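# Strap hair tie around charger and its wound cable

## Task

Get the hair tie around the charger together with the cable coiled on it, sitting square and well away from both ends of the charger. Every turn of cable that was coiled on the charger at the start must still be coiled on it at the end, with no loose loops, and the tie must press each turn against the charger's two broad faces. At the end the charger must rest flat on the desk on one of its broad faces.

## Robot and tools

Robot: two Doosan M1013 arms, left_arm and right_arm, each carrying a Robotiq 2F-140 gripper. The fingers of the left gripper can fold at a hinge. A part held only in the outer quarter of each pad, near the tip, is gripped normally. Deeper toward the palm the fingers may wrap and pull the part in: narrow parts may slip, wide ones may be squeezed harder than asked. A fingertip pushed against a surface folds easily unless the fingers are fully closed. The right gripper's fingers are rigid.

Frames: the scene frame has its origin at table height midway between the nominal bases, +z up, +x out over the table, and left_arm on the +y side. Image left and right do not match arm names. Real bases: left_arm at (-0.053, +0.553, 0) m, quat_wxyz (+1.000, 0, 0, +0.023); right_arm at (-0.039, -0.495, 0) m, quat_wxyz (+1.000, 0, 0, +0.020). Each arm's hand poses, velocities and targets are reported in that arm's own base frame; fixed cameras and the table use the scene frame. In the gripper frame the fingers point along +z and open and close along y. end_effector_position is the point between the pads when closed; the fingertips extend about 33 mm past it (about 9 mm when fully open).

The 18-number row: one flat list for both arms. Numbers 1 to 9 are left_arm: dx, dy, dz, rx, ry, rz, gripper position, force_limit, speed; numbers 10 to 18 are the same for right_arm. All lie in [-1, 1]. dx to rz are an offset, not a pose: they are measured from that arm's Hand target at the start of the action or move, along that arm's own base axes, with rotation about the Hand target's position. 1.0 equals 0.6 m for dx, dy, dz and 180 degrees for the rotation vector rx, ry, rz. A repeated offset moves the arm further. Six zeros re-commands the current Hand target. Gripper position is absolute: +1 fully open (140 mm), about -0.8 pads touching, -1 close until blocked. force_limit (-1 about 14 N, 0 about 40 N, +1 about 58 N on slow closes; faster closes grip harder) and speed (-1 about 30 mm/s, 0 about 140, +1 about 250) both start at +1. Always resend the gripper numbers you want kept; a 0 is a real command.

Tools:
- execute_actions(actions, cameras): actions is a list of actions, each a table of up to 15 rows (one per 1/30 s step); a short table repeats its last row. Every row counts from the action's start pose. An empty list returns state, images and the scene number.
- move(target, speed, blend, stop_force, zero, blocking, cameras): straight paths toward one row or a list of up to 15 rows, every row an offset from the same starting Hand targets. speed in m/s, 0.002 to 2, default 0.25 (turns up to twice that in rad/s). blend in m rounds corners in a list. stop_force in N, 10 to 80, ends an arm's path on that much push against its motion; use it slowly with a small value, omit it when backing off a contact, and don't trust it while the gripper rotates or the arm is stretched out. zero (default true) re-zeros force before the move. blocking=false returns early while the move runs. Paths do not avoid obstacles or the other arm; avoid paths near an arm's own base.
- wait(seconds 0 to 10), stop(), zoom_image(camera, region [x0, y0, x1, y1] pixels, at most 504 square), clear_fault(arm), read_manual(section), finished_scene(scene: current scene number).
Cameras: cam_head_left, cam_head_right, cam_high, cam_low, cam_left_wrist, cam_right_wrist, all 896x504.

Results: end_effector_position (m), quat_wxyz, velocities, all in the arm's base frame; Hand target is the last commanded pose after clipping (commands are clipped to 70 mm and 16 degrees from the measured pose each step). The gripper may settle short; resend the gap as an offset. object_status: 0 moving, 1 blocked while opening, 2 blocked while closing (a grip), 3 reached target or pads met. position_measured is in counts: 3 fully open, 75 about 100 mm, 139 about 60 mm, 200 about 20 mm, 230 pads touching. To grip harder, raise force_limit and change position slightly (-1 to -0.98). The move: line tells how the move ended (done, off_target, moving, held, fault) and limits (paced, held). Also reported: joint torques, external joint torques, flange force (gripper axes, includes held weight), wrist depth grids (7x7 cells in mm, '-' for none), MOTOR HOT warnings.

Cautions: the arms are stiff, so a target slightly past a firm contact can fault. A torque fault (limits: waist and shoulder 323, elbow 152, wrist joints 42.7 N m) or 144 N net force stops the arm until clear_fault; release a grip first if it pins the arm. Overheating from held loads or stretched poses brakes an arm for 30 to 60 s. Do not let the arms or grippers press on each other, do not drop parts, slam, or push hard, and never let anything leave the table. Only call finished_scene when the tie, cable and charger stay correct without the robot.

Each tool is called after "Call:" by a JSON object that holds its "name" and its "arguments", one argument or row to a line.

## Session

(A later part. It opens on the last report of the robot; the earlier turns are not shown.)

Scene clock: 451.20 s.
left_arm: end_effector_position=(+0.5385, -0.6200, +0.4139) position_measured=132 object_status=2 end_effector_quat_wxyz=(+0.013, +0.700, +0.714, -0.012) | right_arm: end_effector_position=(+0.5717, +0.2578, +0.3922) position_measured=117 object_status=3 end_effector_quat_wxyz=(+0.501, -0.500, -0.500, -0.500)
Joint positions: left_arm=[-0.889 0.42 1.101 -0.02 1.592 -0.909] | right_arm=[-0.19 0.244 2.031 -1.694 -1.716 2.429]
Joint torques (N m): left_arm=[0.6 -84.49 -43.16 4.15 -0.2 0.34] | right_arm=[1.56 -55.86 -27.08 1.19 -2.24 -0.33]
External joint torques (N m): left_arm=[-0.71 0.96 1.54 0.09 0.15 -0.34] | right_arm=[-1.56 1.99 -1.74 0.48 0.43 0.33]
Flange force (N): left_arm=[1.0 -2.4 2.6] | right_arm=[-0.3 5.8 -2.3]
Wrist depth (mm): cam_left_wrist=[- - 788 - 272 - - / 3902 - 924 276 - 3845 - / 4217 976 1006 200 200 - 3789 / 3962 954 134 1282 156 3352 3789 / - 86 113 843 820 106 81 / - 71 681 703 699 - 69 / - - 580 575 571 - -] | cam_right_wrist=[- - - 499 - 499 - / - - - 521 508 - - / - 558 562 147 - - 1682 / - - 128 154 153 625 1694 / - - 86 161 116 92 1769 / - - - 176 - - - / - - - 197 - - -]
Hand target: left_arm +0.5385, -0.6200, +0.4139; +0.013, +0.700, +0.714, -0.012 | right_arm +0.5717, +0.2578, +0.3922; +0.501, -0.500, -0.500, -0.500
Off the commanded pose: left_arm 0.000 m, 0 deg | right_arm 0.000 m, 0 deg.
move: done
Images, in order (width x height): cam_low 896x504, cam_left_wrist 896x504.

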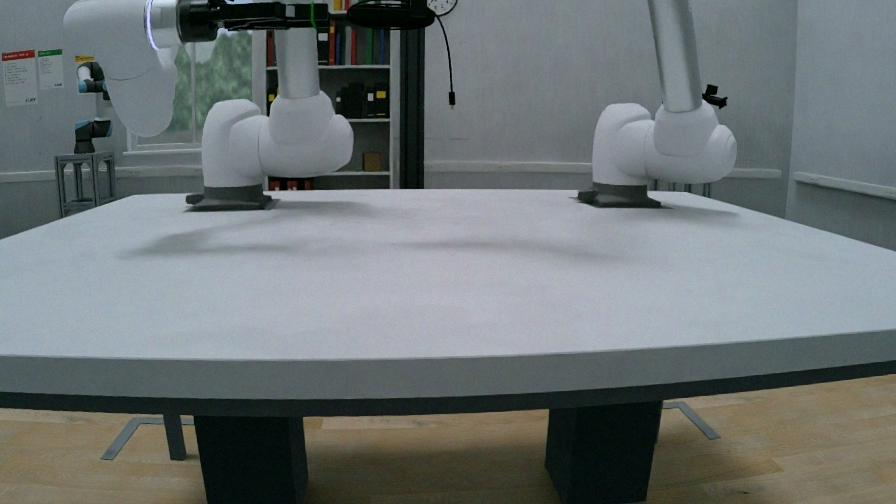

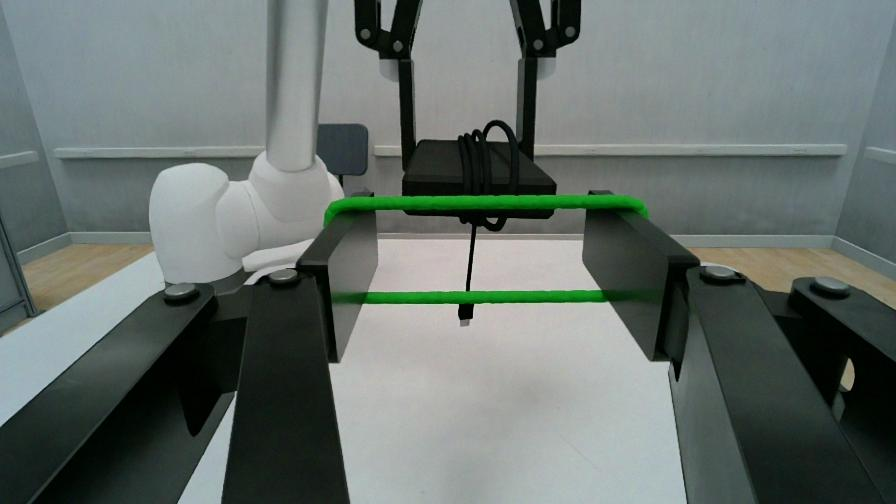

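Call:
{"name": "move", "arguments": {
  "target": [0,-0.06,-0.0025,0,0,0,-1,-0.5,-1,0,0,0,0,0,0,0.1,0.5,-1],
  "speed": 0.04,
  "cameras": ["cam_left_wrist","cam_low","cam_high"]
}}

Call:
{"name": "zoom_image", "arguments": {
  "camera": "cam_left_wrist",
  "region": [300, 90, 680, 310]
}}

Call:
{"name": "zoom_image", "arguments": {
  "camera": "cam_high",
  "region": [280, 80, 420, 200]
}}

Scene clock: 476.97 s.
left_arm: end_effector_position=(+0.5384, -0.6560, +0.4124) position_measured=132 object_status=2 end_effector_quat_wxyz=(+0.013, +0.700, +0.714, -0.012) | right_arm: end_effector_position=(+0.5717, +0.2578, +0.3922) position_measured=117 object_status=3 end_effector_quat_wxyz=(+0.501, -0.500, -0.500, -0.500)
Joint positions: left_arm=[-0.916 0.47 1.03 -0.02 1.613 -0.936] | right_arm=[-0.19 0.244 2.031 -1.694 -1.716 2.429]
Joint torques (N m): left_arm=[-0.14 -88.99 -43.11 4.12 -0.23 0.33] | right_arm=[2.06 -56.21 -26.98 1.2 -2.21 -0.29]
External joint torques (N m): left_arm=[-0.15 1.99 1.92 0.07 0.17 -0.33] | right_arm=[-2.03 2.43 -1.68 0.45 0.4 0.29]
Flange force (N): left_arm=[1.0 -1.4 3.2] | right_arm=[-0.9 6.1 -3.3]
Wrist depth (mm): cam_left_wrist=[3683 - 776 4432 245 - 3440 / 4933 - 886 - - - 3440 / 3005 972 998 179 183 4150 - / 3683 954 134 1080 157 3228 4022 / - 86 112 854 807 106 81 / - 71 665 712 692 - 69 / - - 573 573 572 - -] | cam_right_wrist=[- 500 - 504 - - - / - 505 527 - - - 550 / - - - - 562 - 1531 / - 594 117 150 153 588 1743 / - - 86 161 115 92 - / - - - - - - - / - - - 195 - - -]
Hand target: left_arm +0.5385, -0.6560, +0.4124; +0.013, +0.700, +0.714, -0.012 | right_arm +0.5717, +0.2578, +0.3922; +0.501, -0.500, -0.500, -0.500
Off the commanded pose: left_arm 0.000 m, 0 deg | right_arm 0.000 m, 0 deg.
move: done
Images, in order (width x height): cam_high 896x504, cam_low 896x504, cam_left_wrist 896x504.

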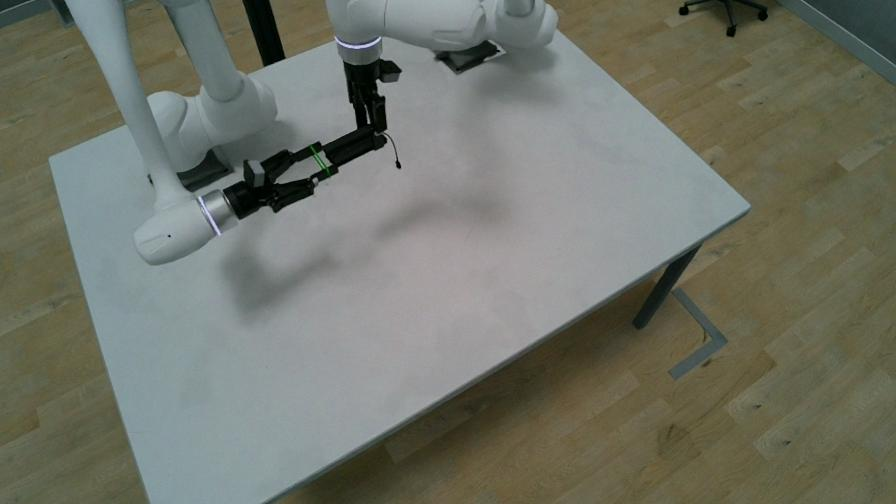

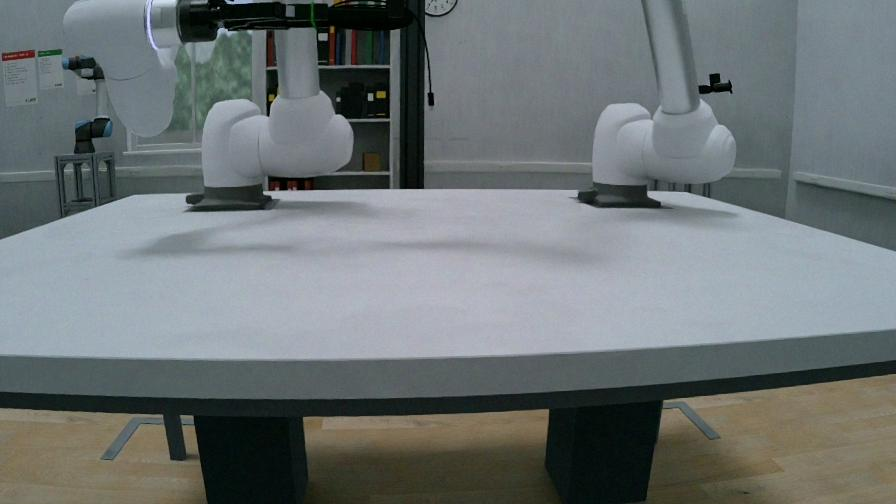

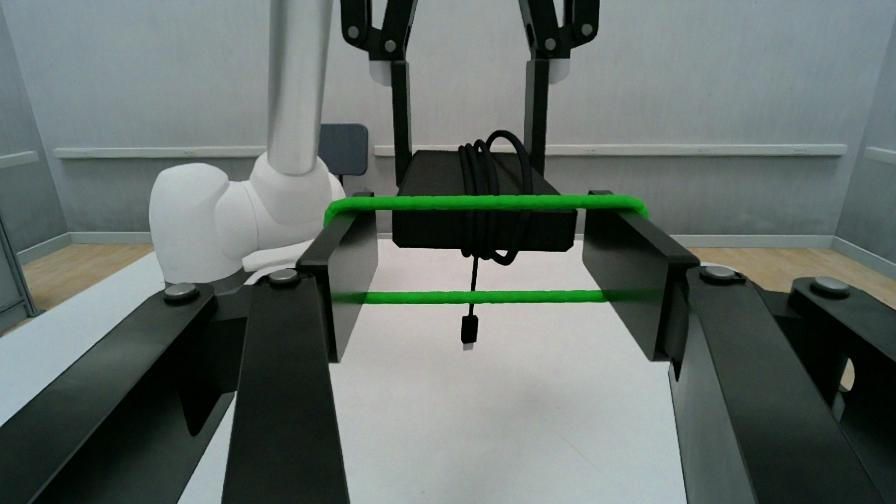

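Scaled by 1.326 from the camera's 896x504 image, which has a finer 1280x720 frame.

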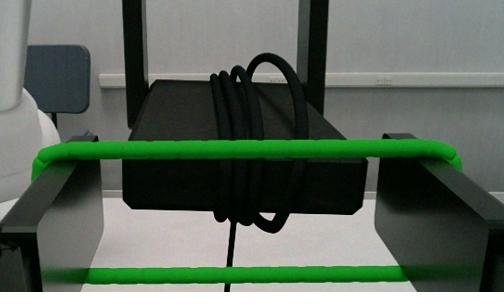

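Scaled by 3.600 from the camera's 896x504 image, which has a finer 1280x720 frame.

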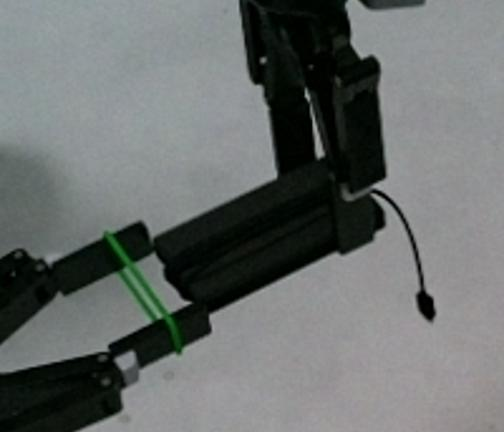

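Call:
{"name": "move", "arguments": {
  "target": [0,-0.0733,0,0,0,0,-1,-0.5,-1,0,0,0,0,0,0,0.1,0.5,-1],
  "speed": 0.04,
  "cameras": ["cam_left_wrist","cam_high"]
}}

Call:
{"name": "zoom_image", "arguments": {
  "camera": "cam_left_wrist",
  "region": [300, 90, 680, 310]
}}

Call:
{"name": "zoom_image", "arguments": {
  "camera": "cam_high",
  "region": [280, 80, 420, 200]
}}

Scene clock: 491.97 s.
left_arm: end_effector_position=(+0.5384, -0.7000, +0.4124) position_measured=132 object_status=2 end_effector_quat_wxyz=(+0.013, +0.700, +0.714, -0.012) | right_arm: end_effector_position=(+0.5717, +0.2578, +0.3922) position_measured=117 object_status=3 end_effector_quat_wxyz=(+0.501, -0.500, -0.500, -0.500)
Joint positions: left_arm=[-0.947 0.537 0.928 -0.019 1.648 -0.967] | right_arm=[-0.19 0.244 2.031 -1.694 -1.716 2.429]
Joint torques (N m): left_arm=[-0.77 -94.78 -43.36 3.98 -0.27 0.35] | right_arm=[2.64 -55.2 -27.17 1.09 -2.31 -0.32]
External joint torques (N m): left_arm=[0.75 0.91 1.97 0.24 0.22 -0.35] | right_arm=[-2.65 1.31 -1.55 0.56 0.5 0.32]
Flange force (N): left_arm=[3.7 -2.1 3.4] | right_arm=[0.3 4.2 -3.8]
Wrist depth (mm): cam_left_wrist=[- 2782 201 3396 202 2563 - / - - 860 208 205 - - / - 968 968 208 179 - 4286 / 3683 954 126 124 125 126 3962 / - 86 112 866 804 106 81 / - 71 677 716 697 - 69 / - - 577 580 573 - -] | cam_right_wrist=[491 - - 485 484 - - / - 510 587 - - - - / 577 - - 147 - 573 1718 / - - 117 150 136 596 1731 / - - 86 - 115 92 1782 / - - - - 188 - - / - - - 181 - - -]
Hand target: left_arm +0.5385, -0.7000, +0.4124; +0.013, +0.700, +0.714, -0.012 | right_arm +0.5717, +0.2578, +0.3922; +0.501, -0.500, -0.500, -0.500
Off the commanded pose: left_arm 0.000 m, 0 deg | right_arm 0.000 m, 0 deg.
move: done
Images, in order (width x height): cam_high 896x504, cam_left_wrist 896x504.

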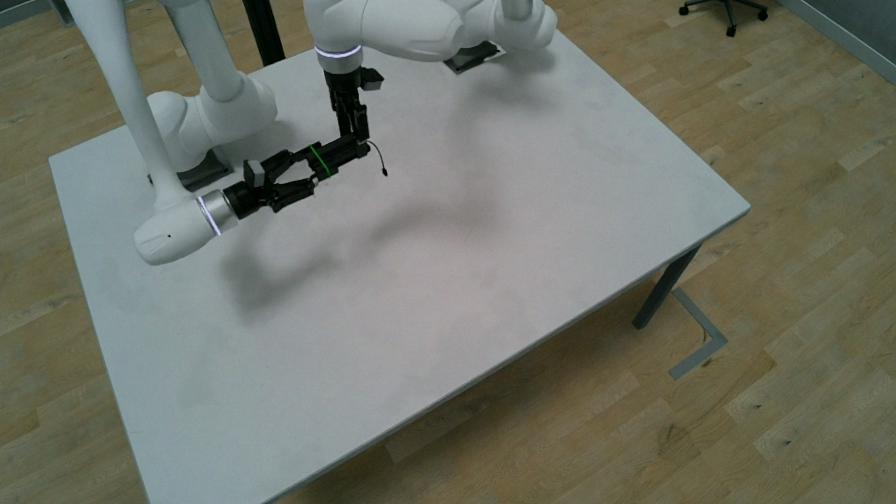

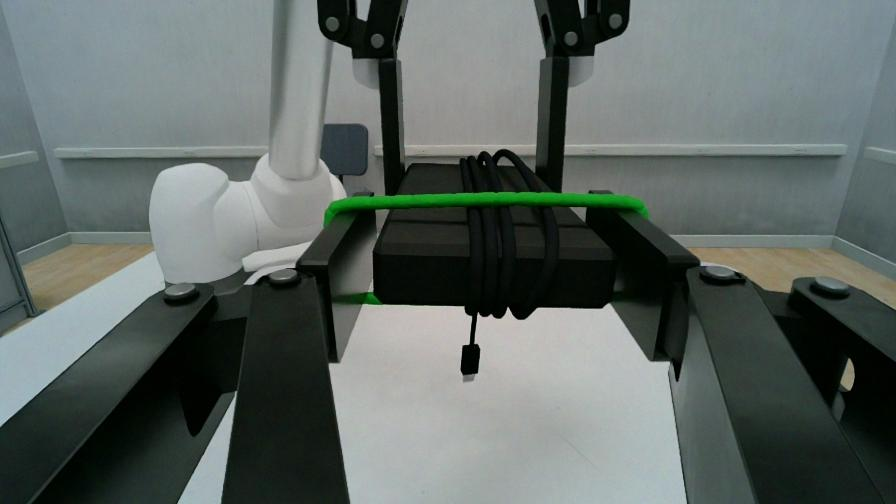

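Scaled by 1.326 from the camera's 896x504 image, which has a finer 1280x720 frame.

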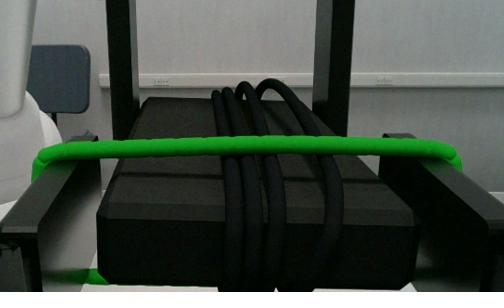

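Scaled by 3.600 from the camera's 896x504 image, which has a finer 1280x720 frame.

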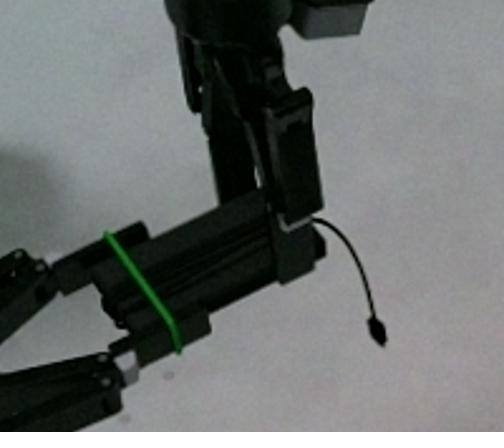

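Call:
{"name": "move", "arguments": {
  "target": [0,-0.0533,0,0,0,0,-1,-0.5,-1,0,0,0,0,0,0,0.1,0.5,-1],
  "speed": 0.03,
  "cameras": ["cam_left_wrist","cam_high","cam_low","cam_right_wrist"]
}}

Call:
{"name": "zoom_image", "arguments": {
  "camera": "cam_left_wrist",
  "region": [300, 90, 680, 370]
}}

Call:
{"name": "zoom_image", "arguments": {
  "camera": "cam_high",
  "region": [280, 80, 420, 200]
}}

Call:
{"name": "zoom_image", "arguments": {
  "camera": "cam_low",
  "region": [230, 0, 430, 112]
}}

Scene clock: 507.57 s.
left_arm: end_effector_position=(+0.5384, -0.7320, +0.4124) position_measured=132 object_status=2 end_effector_quat_wxyz=(+0.013, +0.700, +0.714, -0.012) | right_arm: end_effector_position=(+0.5717, +0.2578, +0.3922) position_measured=117 object_status=3 end_effector_quat_wxyz=(+0.501, -0.500, -0.500, -0.500)
Joint positions: left_arm=[-0.968 0.589 0.844 -0.018 1.679 -0.989] | right_arm=[-0.19 0.244 2.031 -1.694 -1.716 2.429]
Joint torques (N m): left_arm=[-0.48 -99.09 -42.58 4.05 -0.44 0.34] | right_arm=[1.23 -55.77 -27.39 1.22 -2.36 -0.25]
External joint torques (N m): left_arm=[0.09 0.8 1.34 0.14 0.39 -0.34] | right_arm=[-1.23 1.98 -1.17 0.43 0.55 0.25]
Flange force (N): left_arm=[1.9 -1.6 2.0] | right_arm=[-0.9 4.8 -1.5]
Wrist depth (mm): cam_left_wrist=[- - 165 - 170 - - / 3962 4022 825 - 178 - 3310 / - 954 972 187 181 - 4508 / 3962 951 115 120 123 3631 3735 / - 86 91 95 95 95 81 / - 71 649 650 646 - 69 / - - 571 571 570 - -] | cam_right_wrist=[- - - 520 - - - / 534 542 - - 530 515 552 / - 553 552 147 - - 1456 / 591 570 123 150 131 - 1682 / 602 - 92 165 115 92 1756 / - - - - - - - / - - 198 189 - - -]
Hand target: left_arm +0.5385, -0.7320, +0.4124; +0.013, +0.700, +0.714, -0.012 | right_arm +0.5717, +0.2578, +0.3922; +0.501, -0.500, -0.500, -0.500
Off the commanded pose: left_arm 0.000 m, 0 deg | right_arm 0.000 m, 0 deg.
move: done
Images, in order (width x height): cam_high 896x504, cam_low 896x504, cam_left_wrist 896x504, cam_right_wrist 896x504.

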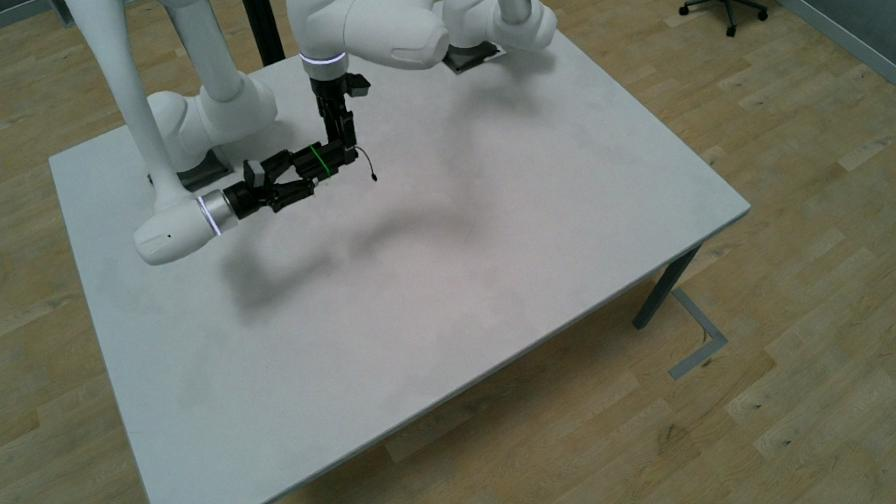

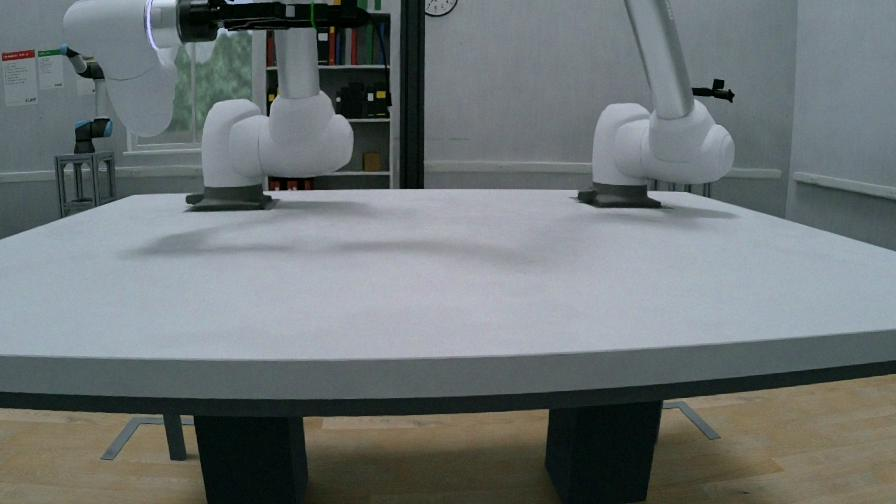

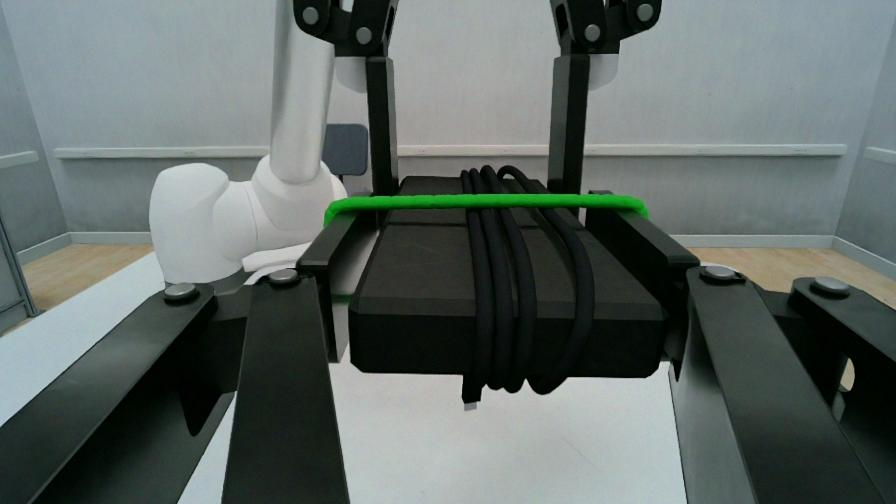

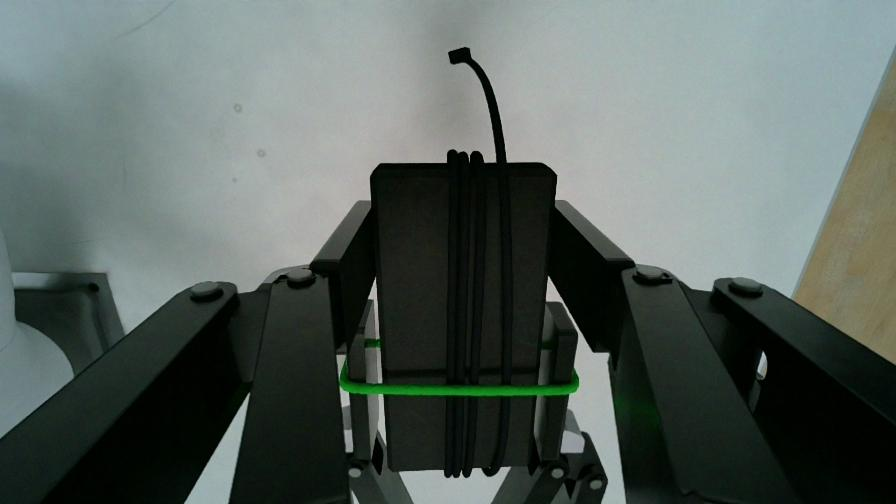

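Scaled by 1.326 from the camera's 896x504 image, which has a finer 1280x720 frame.

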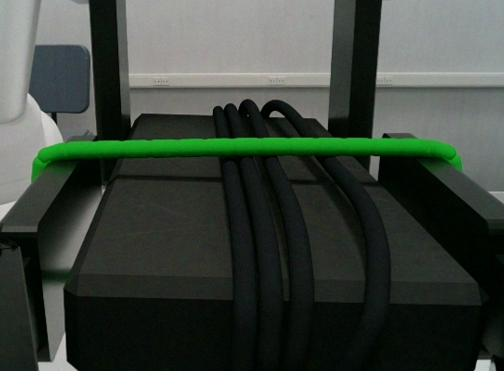

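Scaled by 3.600 from the camera's 896x504 image, which has a finer 1280x720 frame.

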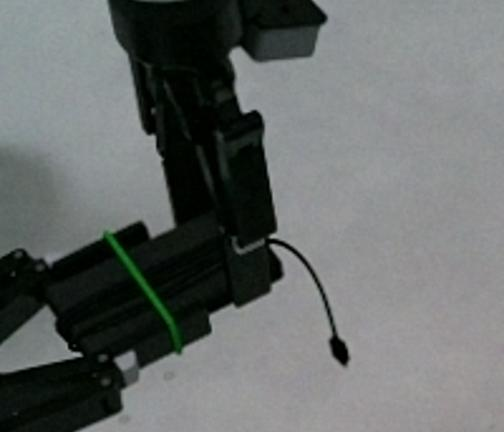

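Scaled by 2.520 from the camera's 896x504 image, which has a finer 1280x720 frame.

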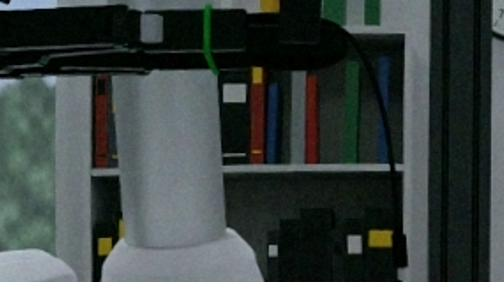

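Call:
{"name": "move", "arguments": {
  "target": [0,0,0,0,0,0,-1,-0.5,-1,0,0,0,0,0,0,-1,-0.3,-1]
}}

Call:
{"name": "wait", "arguments": {
  "seconds": 1,
  "cameras": ["cam_left_wrist","cam_right_wrist"]
}}

Scene clock: 525.07 s.
left_arm: end_effector_position=(+0.5384, -0.7319, +0.4124) position_measured=132 object_status=2 end_effector_quat_wxyz=(+0.013, +0.700, +0.714, -0.012) | right_arm: end_effector_position=(+0.5717, +0.2577, +0.3922) position_measured=131 object_status=0 end_effector_quat_wxyz=(+0.501, -0.500, -0.500, -0.500)
Joint positions: left_arm=[-0.968 0.589 0.844 -0.018 1.679 -0.989] | right_arm=[-0.19 0.244 2.031 -1.694 -1.716 2.429]
Joint torques (N m): left_arm=[0.98 -96.9 -46.26 4.17 -4.75 -0.44] | right_arm=[8.84 -57.66 -23.86 -0.31 -3.66 -0.46]
External joint torques (N m): left_arm=[-0.74 -1.2 5.15 0.03 4.7 0.44] | right_arm=[-8.78 3.77 -4.83 1.97 1.84 0.45]
Flange force (N): left_arm=[11.5 -8.5 2.4] | right_arm=[0.4 12.3 -12.2]
Wrist depth (mm): cam_left_wrist=[3683 5127 166 - 170 - 5563 / - 4150 822 3631 187 - - / - 968 958 190 189 3735 - / 4085 951 108 121 115 4150 3845 / - 86 91 96 95 95 80 / - 70 98 639 641 - 72 / - - - 573 570 - -] | cam_right_wrist=[- - - - - - 509 / - - 530 537 - - 1456 / - - - - 567 - 1551 / - - 117 150 152 - 1796 / 599 - 91 161 116 92 1743 / - - - 175 180 - - / - - - 193 - - -]
Hand target: left_arm +0.5385, -0.7320, +0.4124; +0.013, +0.700, +0.714, -0.012 | right_arm +0.5717, +0.2578, +0.3922; +0.501, -0.500, -0.500, -0.500
Off the commanded pose: left_arm 0.000 m, 0 deg | right_arm 0.000 m, 0 deg.
move: done

Scene clock: 526.07 s.
left_arm: end_effector_position=(+0.5385, -0.7320, +0.4124) position_measured=132 object_status=2 end_effector_quat_wxyz=(+0.013, +0.700, +0.714, -0.012) | right_arm: end_effector_position=(+0.5717, +0.2578, +0.3922) position_measured=131 object_status=2 end_effector_quat_wxyz=(+0.501, -0.500, -0.500, -0.500)
Joint positions: left_arm=[-0.968 0.589 0.844 -0.018 1.679 -0.989] | right_arm=[-0.19 0.244 2.031 -1.694 -1.716 2.429]
Joint torques (N m): left_arm=[1.48 -96.53 -46.85 4.12 -5.24 -0.57] | right_arm=[10.08 -57.77 -23.78 -0.32 -3.98 -0.43]
External joint torques (N m): left_arm=[-1.32 -1.2 5.79 0.08 5.19 0.57] | right_arm=[-10.06 3.9 -4.92 1.98 2.17 0.43]
Flange force (N): left_arm=[12.5 -9.8 2.8] | right_arm=[0.1 12.3 -14.0]
Wrist depth (mm): cam_left_wrist=[- - 165 - 170 - - / - 3789 846 - 187 - - / - 983 972 188 183 - - / 3310 947 108 121 115 3845 3486 / - 86 91 96 95 95 80 / - 70 98 644 646 - 72 / - - - 575 576 - -] | cam_right_wrist=[480 - - - - - - / - - - - 528 545 - / - - - 146 563 549 1561 / - 553 117 152 152 - 1731 / 602 - 92 163 116 92 1756 / - - - - 181 - - / - - - 220 - - -]
Hand target: left_arm +0.5385, -0.7320, +0.4124; +0.013, +0.700, +0.714, -0.012 | right_arm +0.5717, +0.2578, +0.3922; +0.501, -0.500, -0.500, -0.500
Tool commands: left_gripper/position=-1.0 left_gripper/force_limit=-0.5 left_gripper/speed=-1.0 right_gripper/position=-1.0 right_gripper/force_limit=-0.3 right_gripper/speed=-1.0
Off the commanded pose: left_arm 0.000 m, 0 deg | right_arm 0.000 m, 0 deg.
wait: 1.00 s; at rest by 0.17 s
Images, in order (width x height): cam_left_wrist 896x504, cam_right_wrist 896x504.

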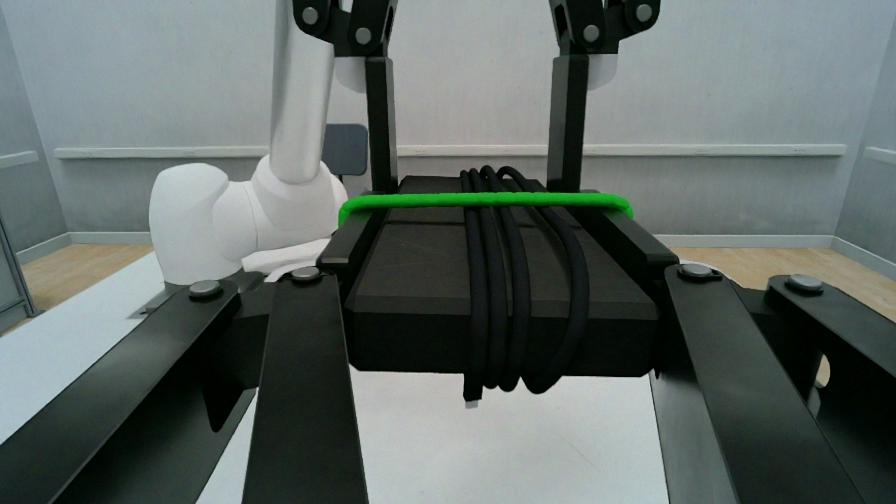

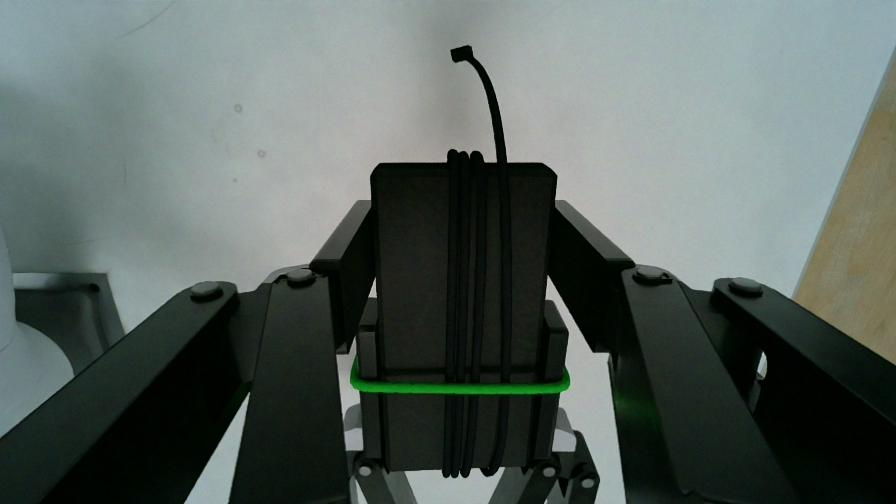

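Call:
{"name": "move", "arguments": {
  "target": [0,0,0,0,0,0,0.17,-0.5,-0.5,0,0,0,0,0,0,-1,-0.3,-1]
}}

Call:
{"name": "move", "arguments": {
  "target": [0,0.005,0.25,0,0,0,0.17,-0.5,-0.5,0,0,0,0,0,0,-1,-0.3,-1],
  "speed": 0.12,
  "cameras": ["cam_left_wrist","cam_right_wrist","cam_high"]
}}

Scene clock: 534.90 s.
left_arm: end_effector_position=(+0.5385, -0.7320, +0.4125) position_measured=108 object_status=0 end_effector_quat_wxyz=(+0.013, +0.700, +0.714, -0.012) | right_arm: end_effector_position=(+0.5717, +0.2579, +0.3922) position_measured=131 object_status=2 end_effector_quat_wxyz=(+0.501, -0.500, -0.500, -0.500)
Joint positions: left_arm=[-0.968 0.589 0.844 -0.018 1.679 -0.989] | right_arm=[-0.19 0.244 2.031 -1.694 -1.716 2.429]
Joint torques (N m): left_arm=[0.46 -95.74 -41.02 4.04 -0.1 0.43] | right_arm=[1.38 -56.43 -28.47 1.91 -3 -0.3]
External joint torques (N m): left_arm=[-0.14 -3.12 -0.4 0.2 0.06 -0.43] | right_arm=[-1.4 2.65 -0.19 -0.25 1.19 0.3]
Flange force (N): left_arm=[3.9 -3.6 -0.3] | right_arm=[-2.7 3.8 -1.6]
Wrist depth (mm): cam_left_wrist=[- - 167 3582 170 - 2873 / 4669 4358 192 4669 190 3735 4286 / - 965 937 187 169 - - / 4085 951 110 121 115 3845 3631 / - 86 91 96 95 95 80 / - 70 69 639 636 - 72 / - - - 571 566 - -] | cam_right_wrist=[483 - - 518 - - - / - 519 - - - - - / - 532 - 144 - 553 1731 / 587 - 136 153 155 - 1658 / - - 116 164 137 92 1769 / - - - - 179 - - / - - 193 201 200 - -]
Hand target: left_arm +0.5385, -0.7320, +0.4124; +0.013, +0.700, +0.714, -0.012 | right_arm +0.5717, +0.2578, +0.3922; +0.501, -0.500, -0.500, -0.500
Off the commanded pose: left_arm 0.000 m, 0 deg | right_arm 0.000 m, 0 deg.
move: done

Scene clock: 536.57 s.
left_arm: end_effector_position=(+0.5385, -0.7290, +0.5624) position_measured=108 object_status=3 end_effector_quat_wxyz=(+0.013, +0.700, +0.714, -0.012) | right_arm: end_effector_position=(+0.5717, +0.2578, +0.3922) position_measured=131 object_status=2 end_effector_quat_wxyz=(+0.501, -0.500, -0.500, -0.500)
Joint positions: left_arm=[-0.966 0.724 0.326 -0.021 2.061 -0.995] | right_arm=[-0.19 0.244 2.031 -1.694 -1.716 2.429]
Joint torques (N m): left_arm=[0.35 -102.84 -35.9 3.62 -0.17 0.33] | right_arm=[1.95 -57.1 -28.14 2.01 -2.99 -0.24]
External joint torques (N m): left_arm=[-0.27 -1.07 -0.16 0.05 0.11 -0.33] | right_arm=[-1.92 3.22 -0.61 -0.35 1.17 0.24]
Flange force (N): left_arm=[0.0 0.0 0.0] | right_arm=[-3.2 5.1 -2.8]
Wrist depth (mm): cam_left_wrist=[- - 677 4022 - - - / 3902 - 792 - 3735 3845 - / - 987 972 211 3582 3902 5127 / 3735 941 111 121 115 4286 3582 / - 86 91 96 95 95 80 / - 70 98 644 639 - 72 / - - - 580 573 - -] | cam_right_wrist=[- - - 609 - - 1561 / 660 - - - - 678 1614 / 542 - 715 303 791 730 1756 / 545 - 122 316 137 783 1866 / - - 116 347 137 92 1895 / - - 550 377 - - - / - - 491 379 - - -]
Hand target: left_arm +0.5385, -0.7290, +0.5624; +0.013, +0.700, +0.714, -0.012 | right_arm +0.5717, +0.2578, +0.3922; +0.501, -0.500, -0.500, -0.500
Off the commanded pose: left_arm 0.000 m, 0 deg | right_arm 0.000 m, 0 deg.
move: done
Images, in order (width x height): cam_high 896x504, cam_left_wrist 896x504, cam_right_wrist 896x504.

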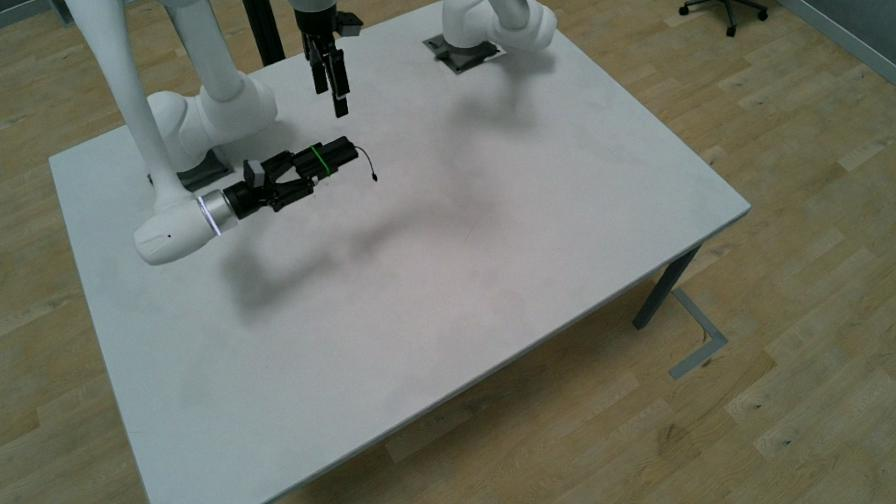

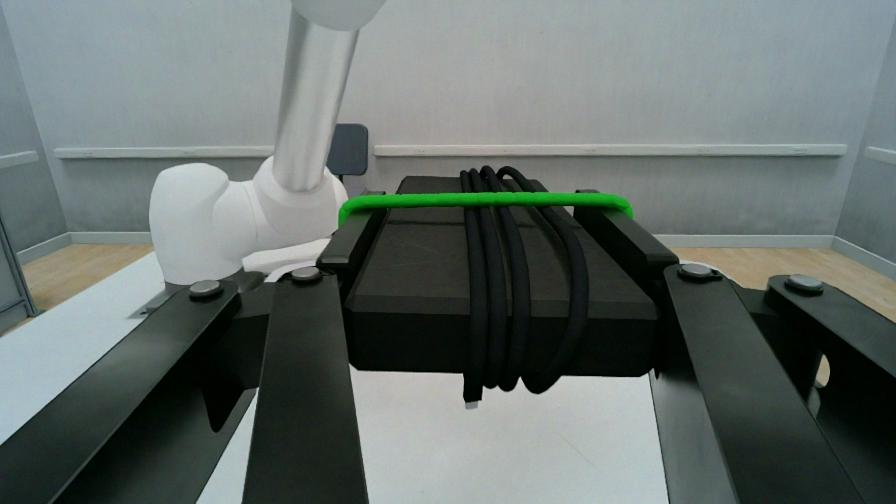

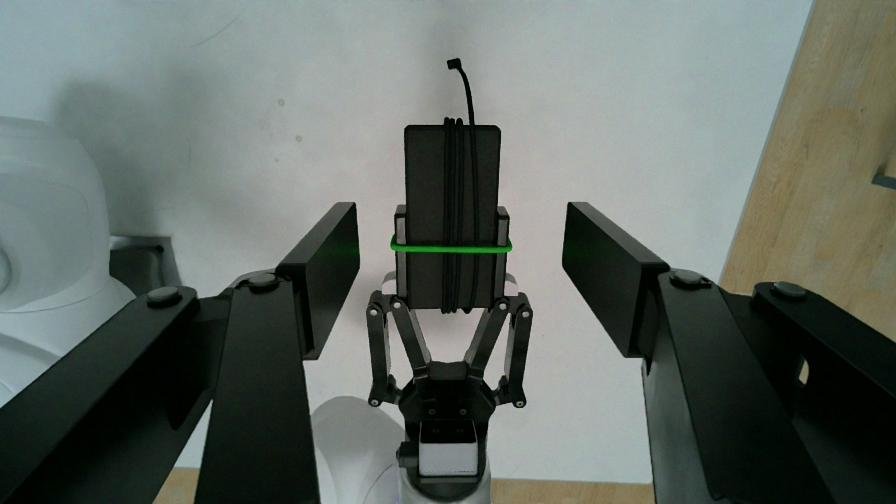

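Call:
{"name": "move", "arguments": {
  "target": [0.0958,-0.0683,-0.0707,0.009,-0.0085,-0.506,-0.1,-0.5,0,0,0,0,0,0,0,-1,-0.3,-1],
  "speed": 0.15,
  "cameras": ["cam_left_wrist","cam_right_wrist","cam_high"]
}}

Scene clock: 558.33 s.
left_arm: end_effector_position=(+0.5951, -0.7687, +0.5189) position_measured=141 object_status=3 end_effector_quat_wxyz=(+0.026, +0.999, +0.000, +0.020) | right_arm: end_effector_position=(+0.5717, +0.2578, +0.3922) position_measured=131 object_status=2 end_effector_quat_wxyz=(+0.501, -0.500, -0.500, -0.500)
Joint positions: left_arm=[-0.948 0.92 0.035 0.002 2.121 0.624] | right_arm=[-0.19 0.244 2.031 -1.694 -1.716 2.429]
Joint torques (N m): left_arm=[0.38 -113.86 -34.08 3.53 -0.29 0.37] | right_arm=[1.5 -56.75 -28.18 1.92 -3.01 -0.3]
External joint torques (N m): left_arm=[0.06 -2.53 -0.28 0.02 0.09 -0.36] | right_arm=[-1.51 2.99 -0.4 -0.27 1.2 0.3]
Flange force (N): left_arm=[0.0 0.0 0.0] | right_arm=[-3.0 4.6 -1.9]
Wrist depth (mm): cam_left_wrist=[4022 489 505 557 - 3533 3735 / 3962 3582 722 - - 3310 - / 3040 983 921 188 3440 4022 - / 3845 965 110 121 115 3962 4022 / - 86 91 96 95 96 80 / - 70 98 655 638 - 72 / - - - 578 573 - -] | cam_right_wrist=[- - - 600 - - - / - 612 - 597 658 - 680 / - - - 696 660 - 700 / - - 123 277 139 274 261 / - - 86 - - 92 267 / - - - - - - - / - - - - - - -]
Hand target: left_arm +0.5959, -0.7699, +0.5200; +0.000, +1.000, +0.000, +0.000 | right_arm +0.5717, +0.2578, +0.3922; +0.501, -0.500, -0.500, -0.500
Off the commanded pose: left_arm 0.002 m, 4 deg | right_arm 0.000 m, 0 deg.
elbow stopped short (left arm): the move would have taken joint 3 (elbow) straighter than the controller allows.
move: off_target (left_arm)
Images, in order (width x height): cam_high 896x504, cam_left_wrist 896x504, cam_right_wrist 896x504.

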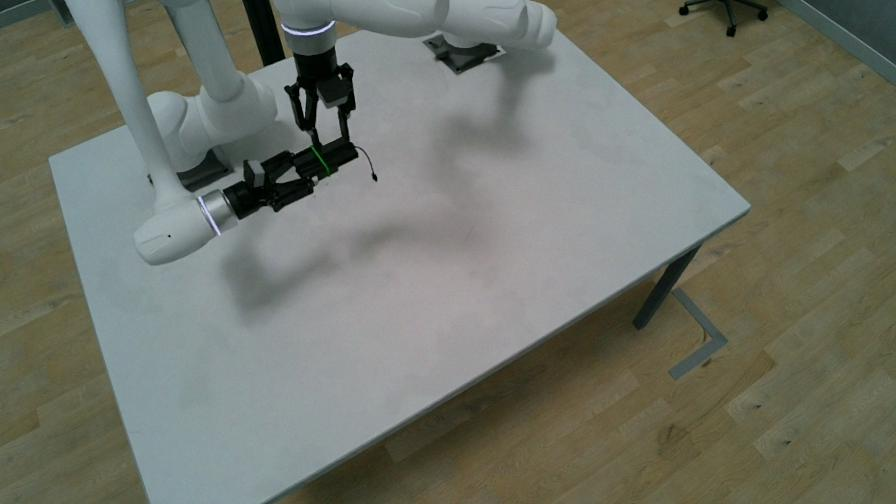

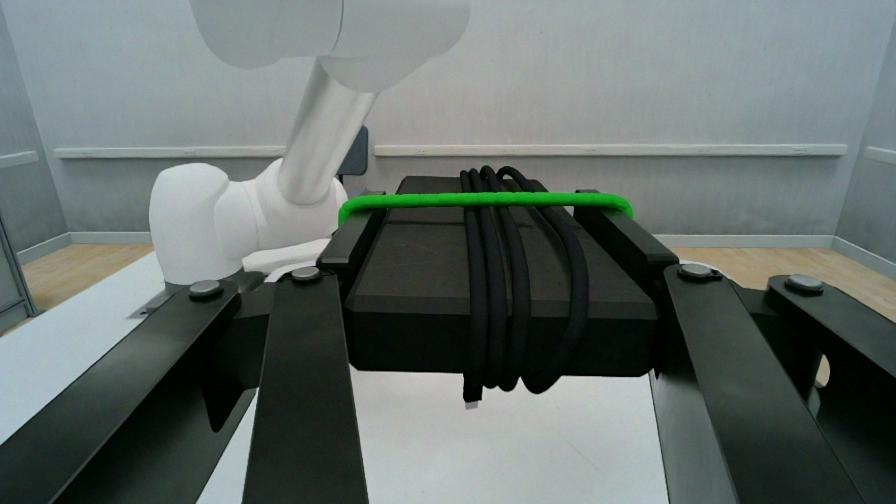

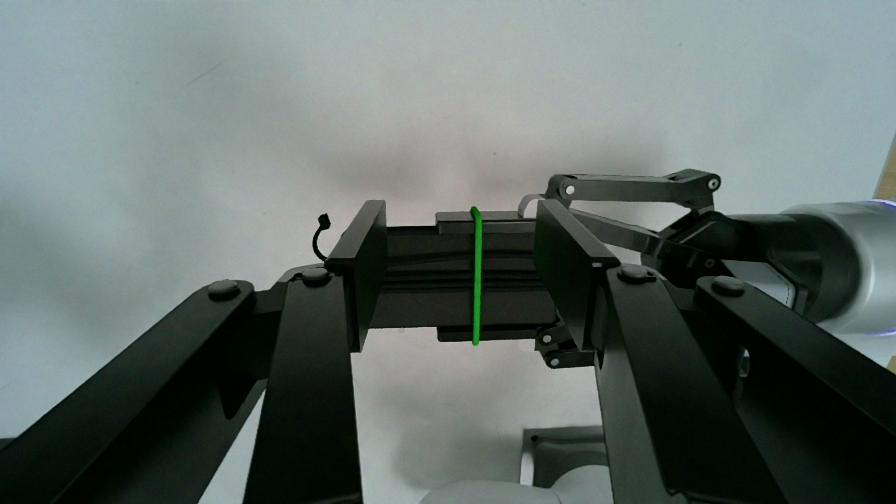

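Call:
{"name": "move", "arguments": {
  "target": [0,0,-0.1,0,0,0,-0.1,-0.5,0,0,0,0,0,0,0,-1,-0.3,-1],
  "speed": 0.1,
  "cameras": ["cam_right_wrist"]
}}

Scene clock: 565.27 s.
left_arm: end_effector_position=(+0.5959, -0.7699, +0.4601) position_measured=141 object_status=3 end_effector_quat_wxyz=(+0.000, +1.000, +0.000, +0.000) | right_arm: end_effector_position=(+0.5717, +0.2578, +0.3922) position_measured=131 object_status=2 end_effector_quat_wxyz=(+0.501, -0.500, -0.500, -0.500)
Joint positions: left_arm=[-0.947 0.84 0.314 -0.001 1.987 0.624] | right_arm=[-0.19 0.244 2.031 -1.694 -1.716 2.429]
Joint torques (N m): left_arm=[0.64 -112.56 -37.59 3.81 -0.13 0.36] | right_arm=[1.37 -56.42 -28.05 1.95 -2.99 -0.32]
External joint torques (N m): left_arm=[-0.77 -2.34 -0.63 0.14 0.1 -0.37] | right_arm=[-1.29 2.6 -0.61 -0.28 1.18 0.31]
Flange force (N): left_arm=[0.0 0.0 0.0] | right_arm=[-2.3 4.5 -1.6]
Wrist depth (mm): cam_left_wrist=[- 4217 586 654 - 108 3396 / 3902 - 714 - - 113 3486 / - 990 947 187 3789 3789 - / 4217 965 110 121 115 3683 3352 / - 86 91 96 95 95 80 / - 70 98 649 641 - 72 / - - - 567 575 - -] | cam_right_wrist=[- - 545 - - - - / - - - 590 580 606 557 / - - - 569 202 597 - / - 624 123 - 140 206 212 / 673 - 86 - - 92 206 / - - - 783 - - - / - - - 838 - - -]
Hand target: left_arm +0.5959, -0.7699, +0.4600; +0.000, +1.000, +0.000, +0.000 | right_arm +0.5717, +0.2578, +0.3922; +0.501, -0.500, -0.500, -0.500
Off the commanded pose: left_arm 0.000 m, 0 deg | right_arm 0.000 m, 0 deg.
move: done
Images, in order (width x height): cam_right_wrist 896x504.

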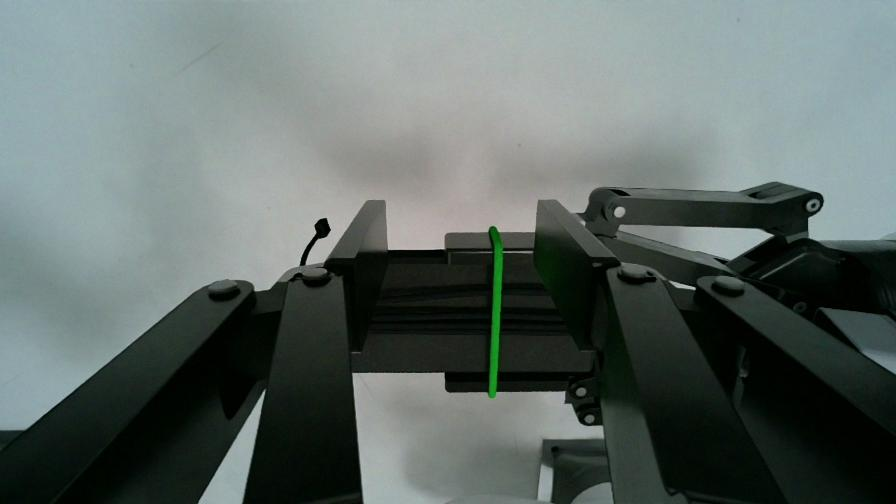

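Call:
{"name": "move", "arguments": {
  "target": [0,0,-0.025,0,0,0,-0.1,-0.5,0,0,0,0,0,0,0,-1,-0.3,-1],
  "speed": 0.1,
  "cameras": ["cam_right_wrist","cam_left_wrist"]
}}

Scene clock: 584.30 s.
left_arm: end_effector_position=(+0.5960, -0.7699, +0.4450) position_measured=141 object_status=3 end_effector_quat_wxyz=(+0.000, +1.000, +0.000, +0.000) | right_arm: end_effector_position=(+0.5717, +0.2578, +0.3922) position_measured=131 object_status=2 end_effector_quat_wxyz=(+0.501, -0.500, -0.500, -0.500)
Joint positions: left_arm=[-0.947 0.813 0.393 0 1.934 0.624] | right_arm=[-0.19 0.244 2.031 -1.694 -1.716 2.429]
Joint torques (N m): left_arm=[0.51 -110.9 -38.43 3.96 -0.12 0.41] | right_arm=[1.93 -56.92 -28.13 1.93 -3.11 -0.33]
External joint torques (N m): left_arm=[-0.83 -1.78 -0.23 0.03 0.07 -0.41] | right_arm=[-1.98 3.04 -0.65 -0.27 1.3 0.33]
Flange force (N): left_arm=[0.0 0.0 0.0] | right_arm=[-2.8 5.0 -2.7]
Wrist depth (mm): cam_left_wrist=[- 3396 642 - - 109 3228 / 4432 3902 783 - 177 113 - / - 941 951 211 3962 119 3005 / 3902 944 110 121 115 3962 3845 / - 86 91 96 96 96 80 / - 70 98 654 636 - 72 / - - - 578 561 - -] | cam_right_wrist=[- - - - 531 - 527 / 565 552 553 575 561 - - / - - - 602 - - 590 / - - 123 612 139 187 197 / - - 86 193 121 92 199 / - - - 217 - - - / - - - - - - -]
Hand target: left_arm +0.5959, -0.7699, +0.4450; +0.000, +1.000, +0.000, +0.000 | right_arm +0.5717, +0.2578, +0.3922; +0.501, -0.500, -0.500, -0.500
Off the commanded pose: left_arm 0.000 m, 0 deg | right_arm 0.000 m, 0 deg.
move: done
Images, in order (width x height): cam_left_wrist 896x504, cam_right_wrist 896x504.

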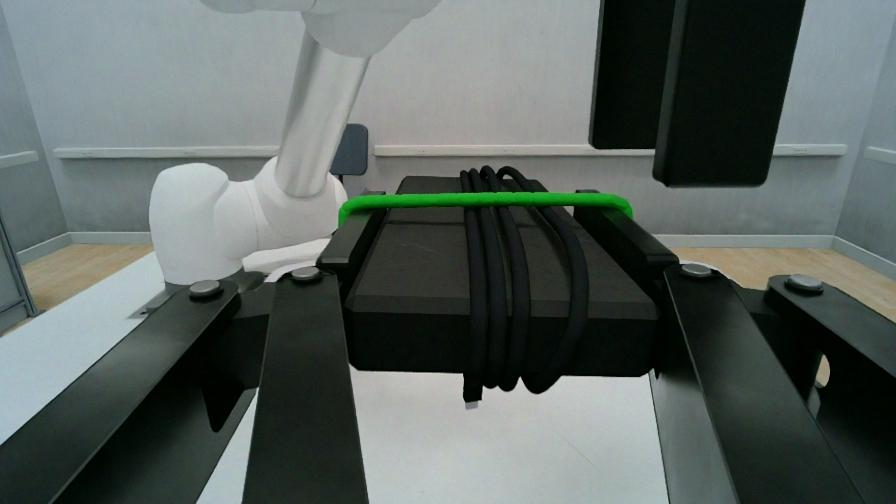

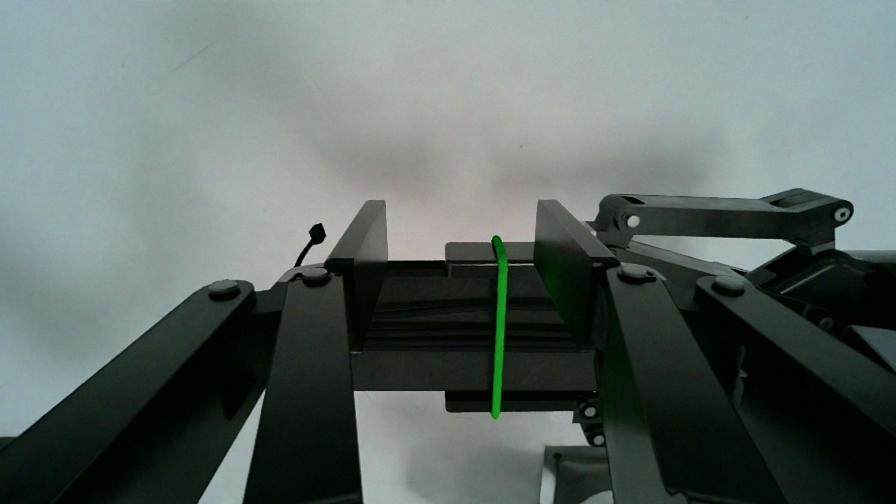

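Call:
{"name": "move", "arguments": {
  "target": [0,0,-0.0683,0,0,0,-0.1,-0.5,0,0,0,0,0,0,0,-1,-0.3,-1],
  "speed": 0.04,
  "stop_force": 12,
  "cameras": ["cam_right_wrist","cam_left_wrist"]
}}

stop_force needs force readings from the last 0.2 s for each arm that does not count as still, and left_arm is near a pose where its force cannot be read; nothing of the call was run
Scene clock: 600.60 s.
left_arm: end_effector_position=(+0.5960, -0.7699, +0.4450) position_measured=141 object_status=3 end_effector_quat_wxyz=(+0.000, +1.000, +0.000, +0.000) | right_arm: end_effector_position=(+0.5717, +0.2578, +0.3922) position_measured=131 object_status=2 end_effector_quat_wxyz=(+0.501, -0.500, -0.500, -0.500)
Joint positions: left_arm=[-0.947 0.813 0.394 0 1.934 0.624] | right_arm=[-0.19 0.244 2.031 -1.694 -1.716 2.429]
Joint torques (N m): left_arm=[0.17 -111.07 -38.81 4.02 -0.19 0.28] | right_arm=[2.05 -56.72 -28.09 1.98 -3.03 -0.39]
External joint torques (N m): left_arm=[-0.47 -2.58 -0.15 0 0.15 -0.28] | right_arm=[-2.07 2.91 -0.64 -0.33 1.21 0.39]
Flange force (N): left_arm=[0.0 0.0 0.0] | right_arm=[-2.5 4.8 -3.0]
Hand target: left_arm +0.5959, -0.7699, +0.4450; +0.000, +1.000, +0.000, +0.000 | right_arm +0.5717, +0.2578, +0.3922; +0.501, -0.500, -0.500, -0.500
Tool commands: left_gripper/position=-0.1 left_gripper/force_limit=-0.5 left_gripper/speed=+0.0 right_gripper/position=-1.0 right_gripper/force_limit=-0.3 right_gripper/speed=-1.0
Off the commanded pose: left_arm 0.000 m, 0 deg | right_arm 0.000 m, 0 deg.


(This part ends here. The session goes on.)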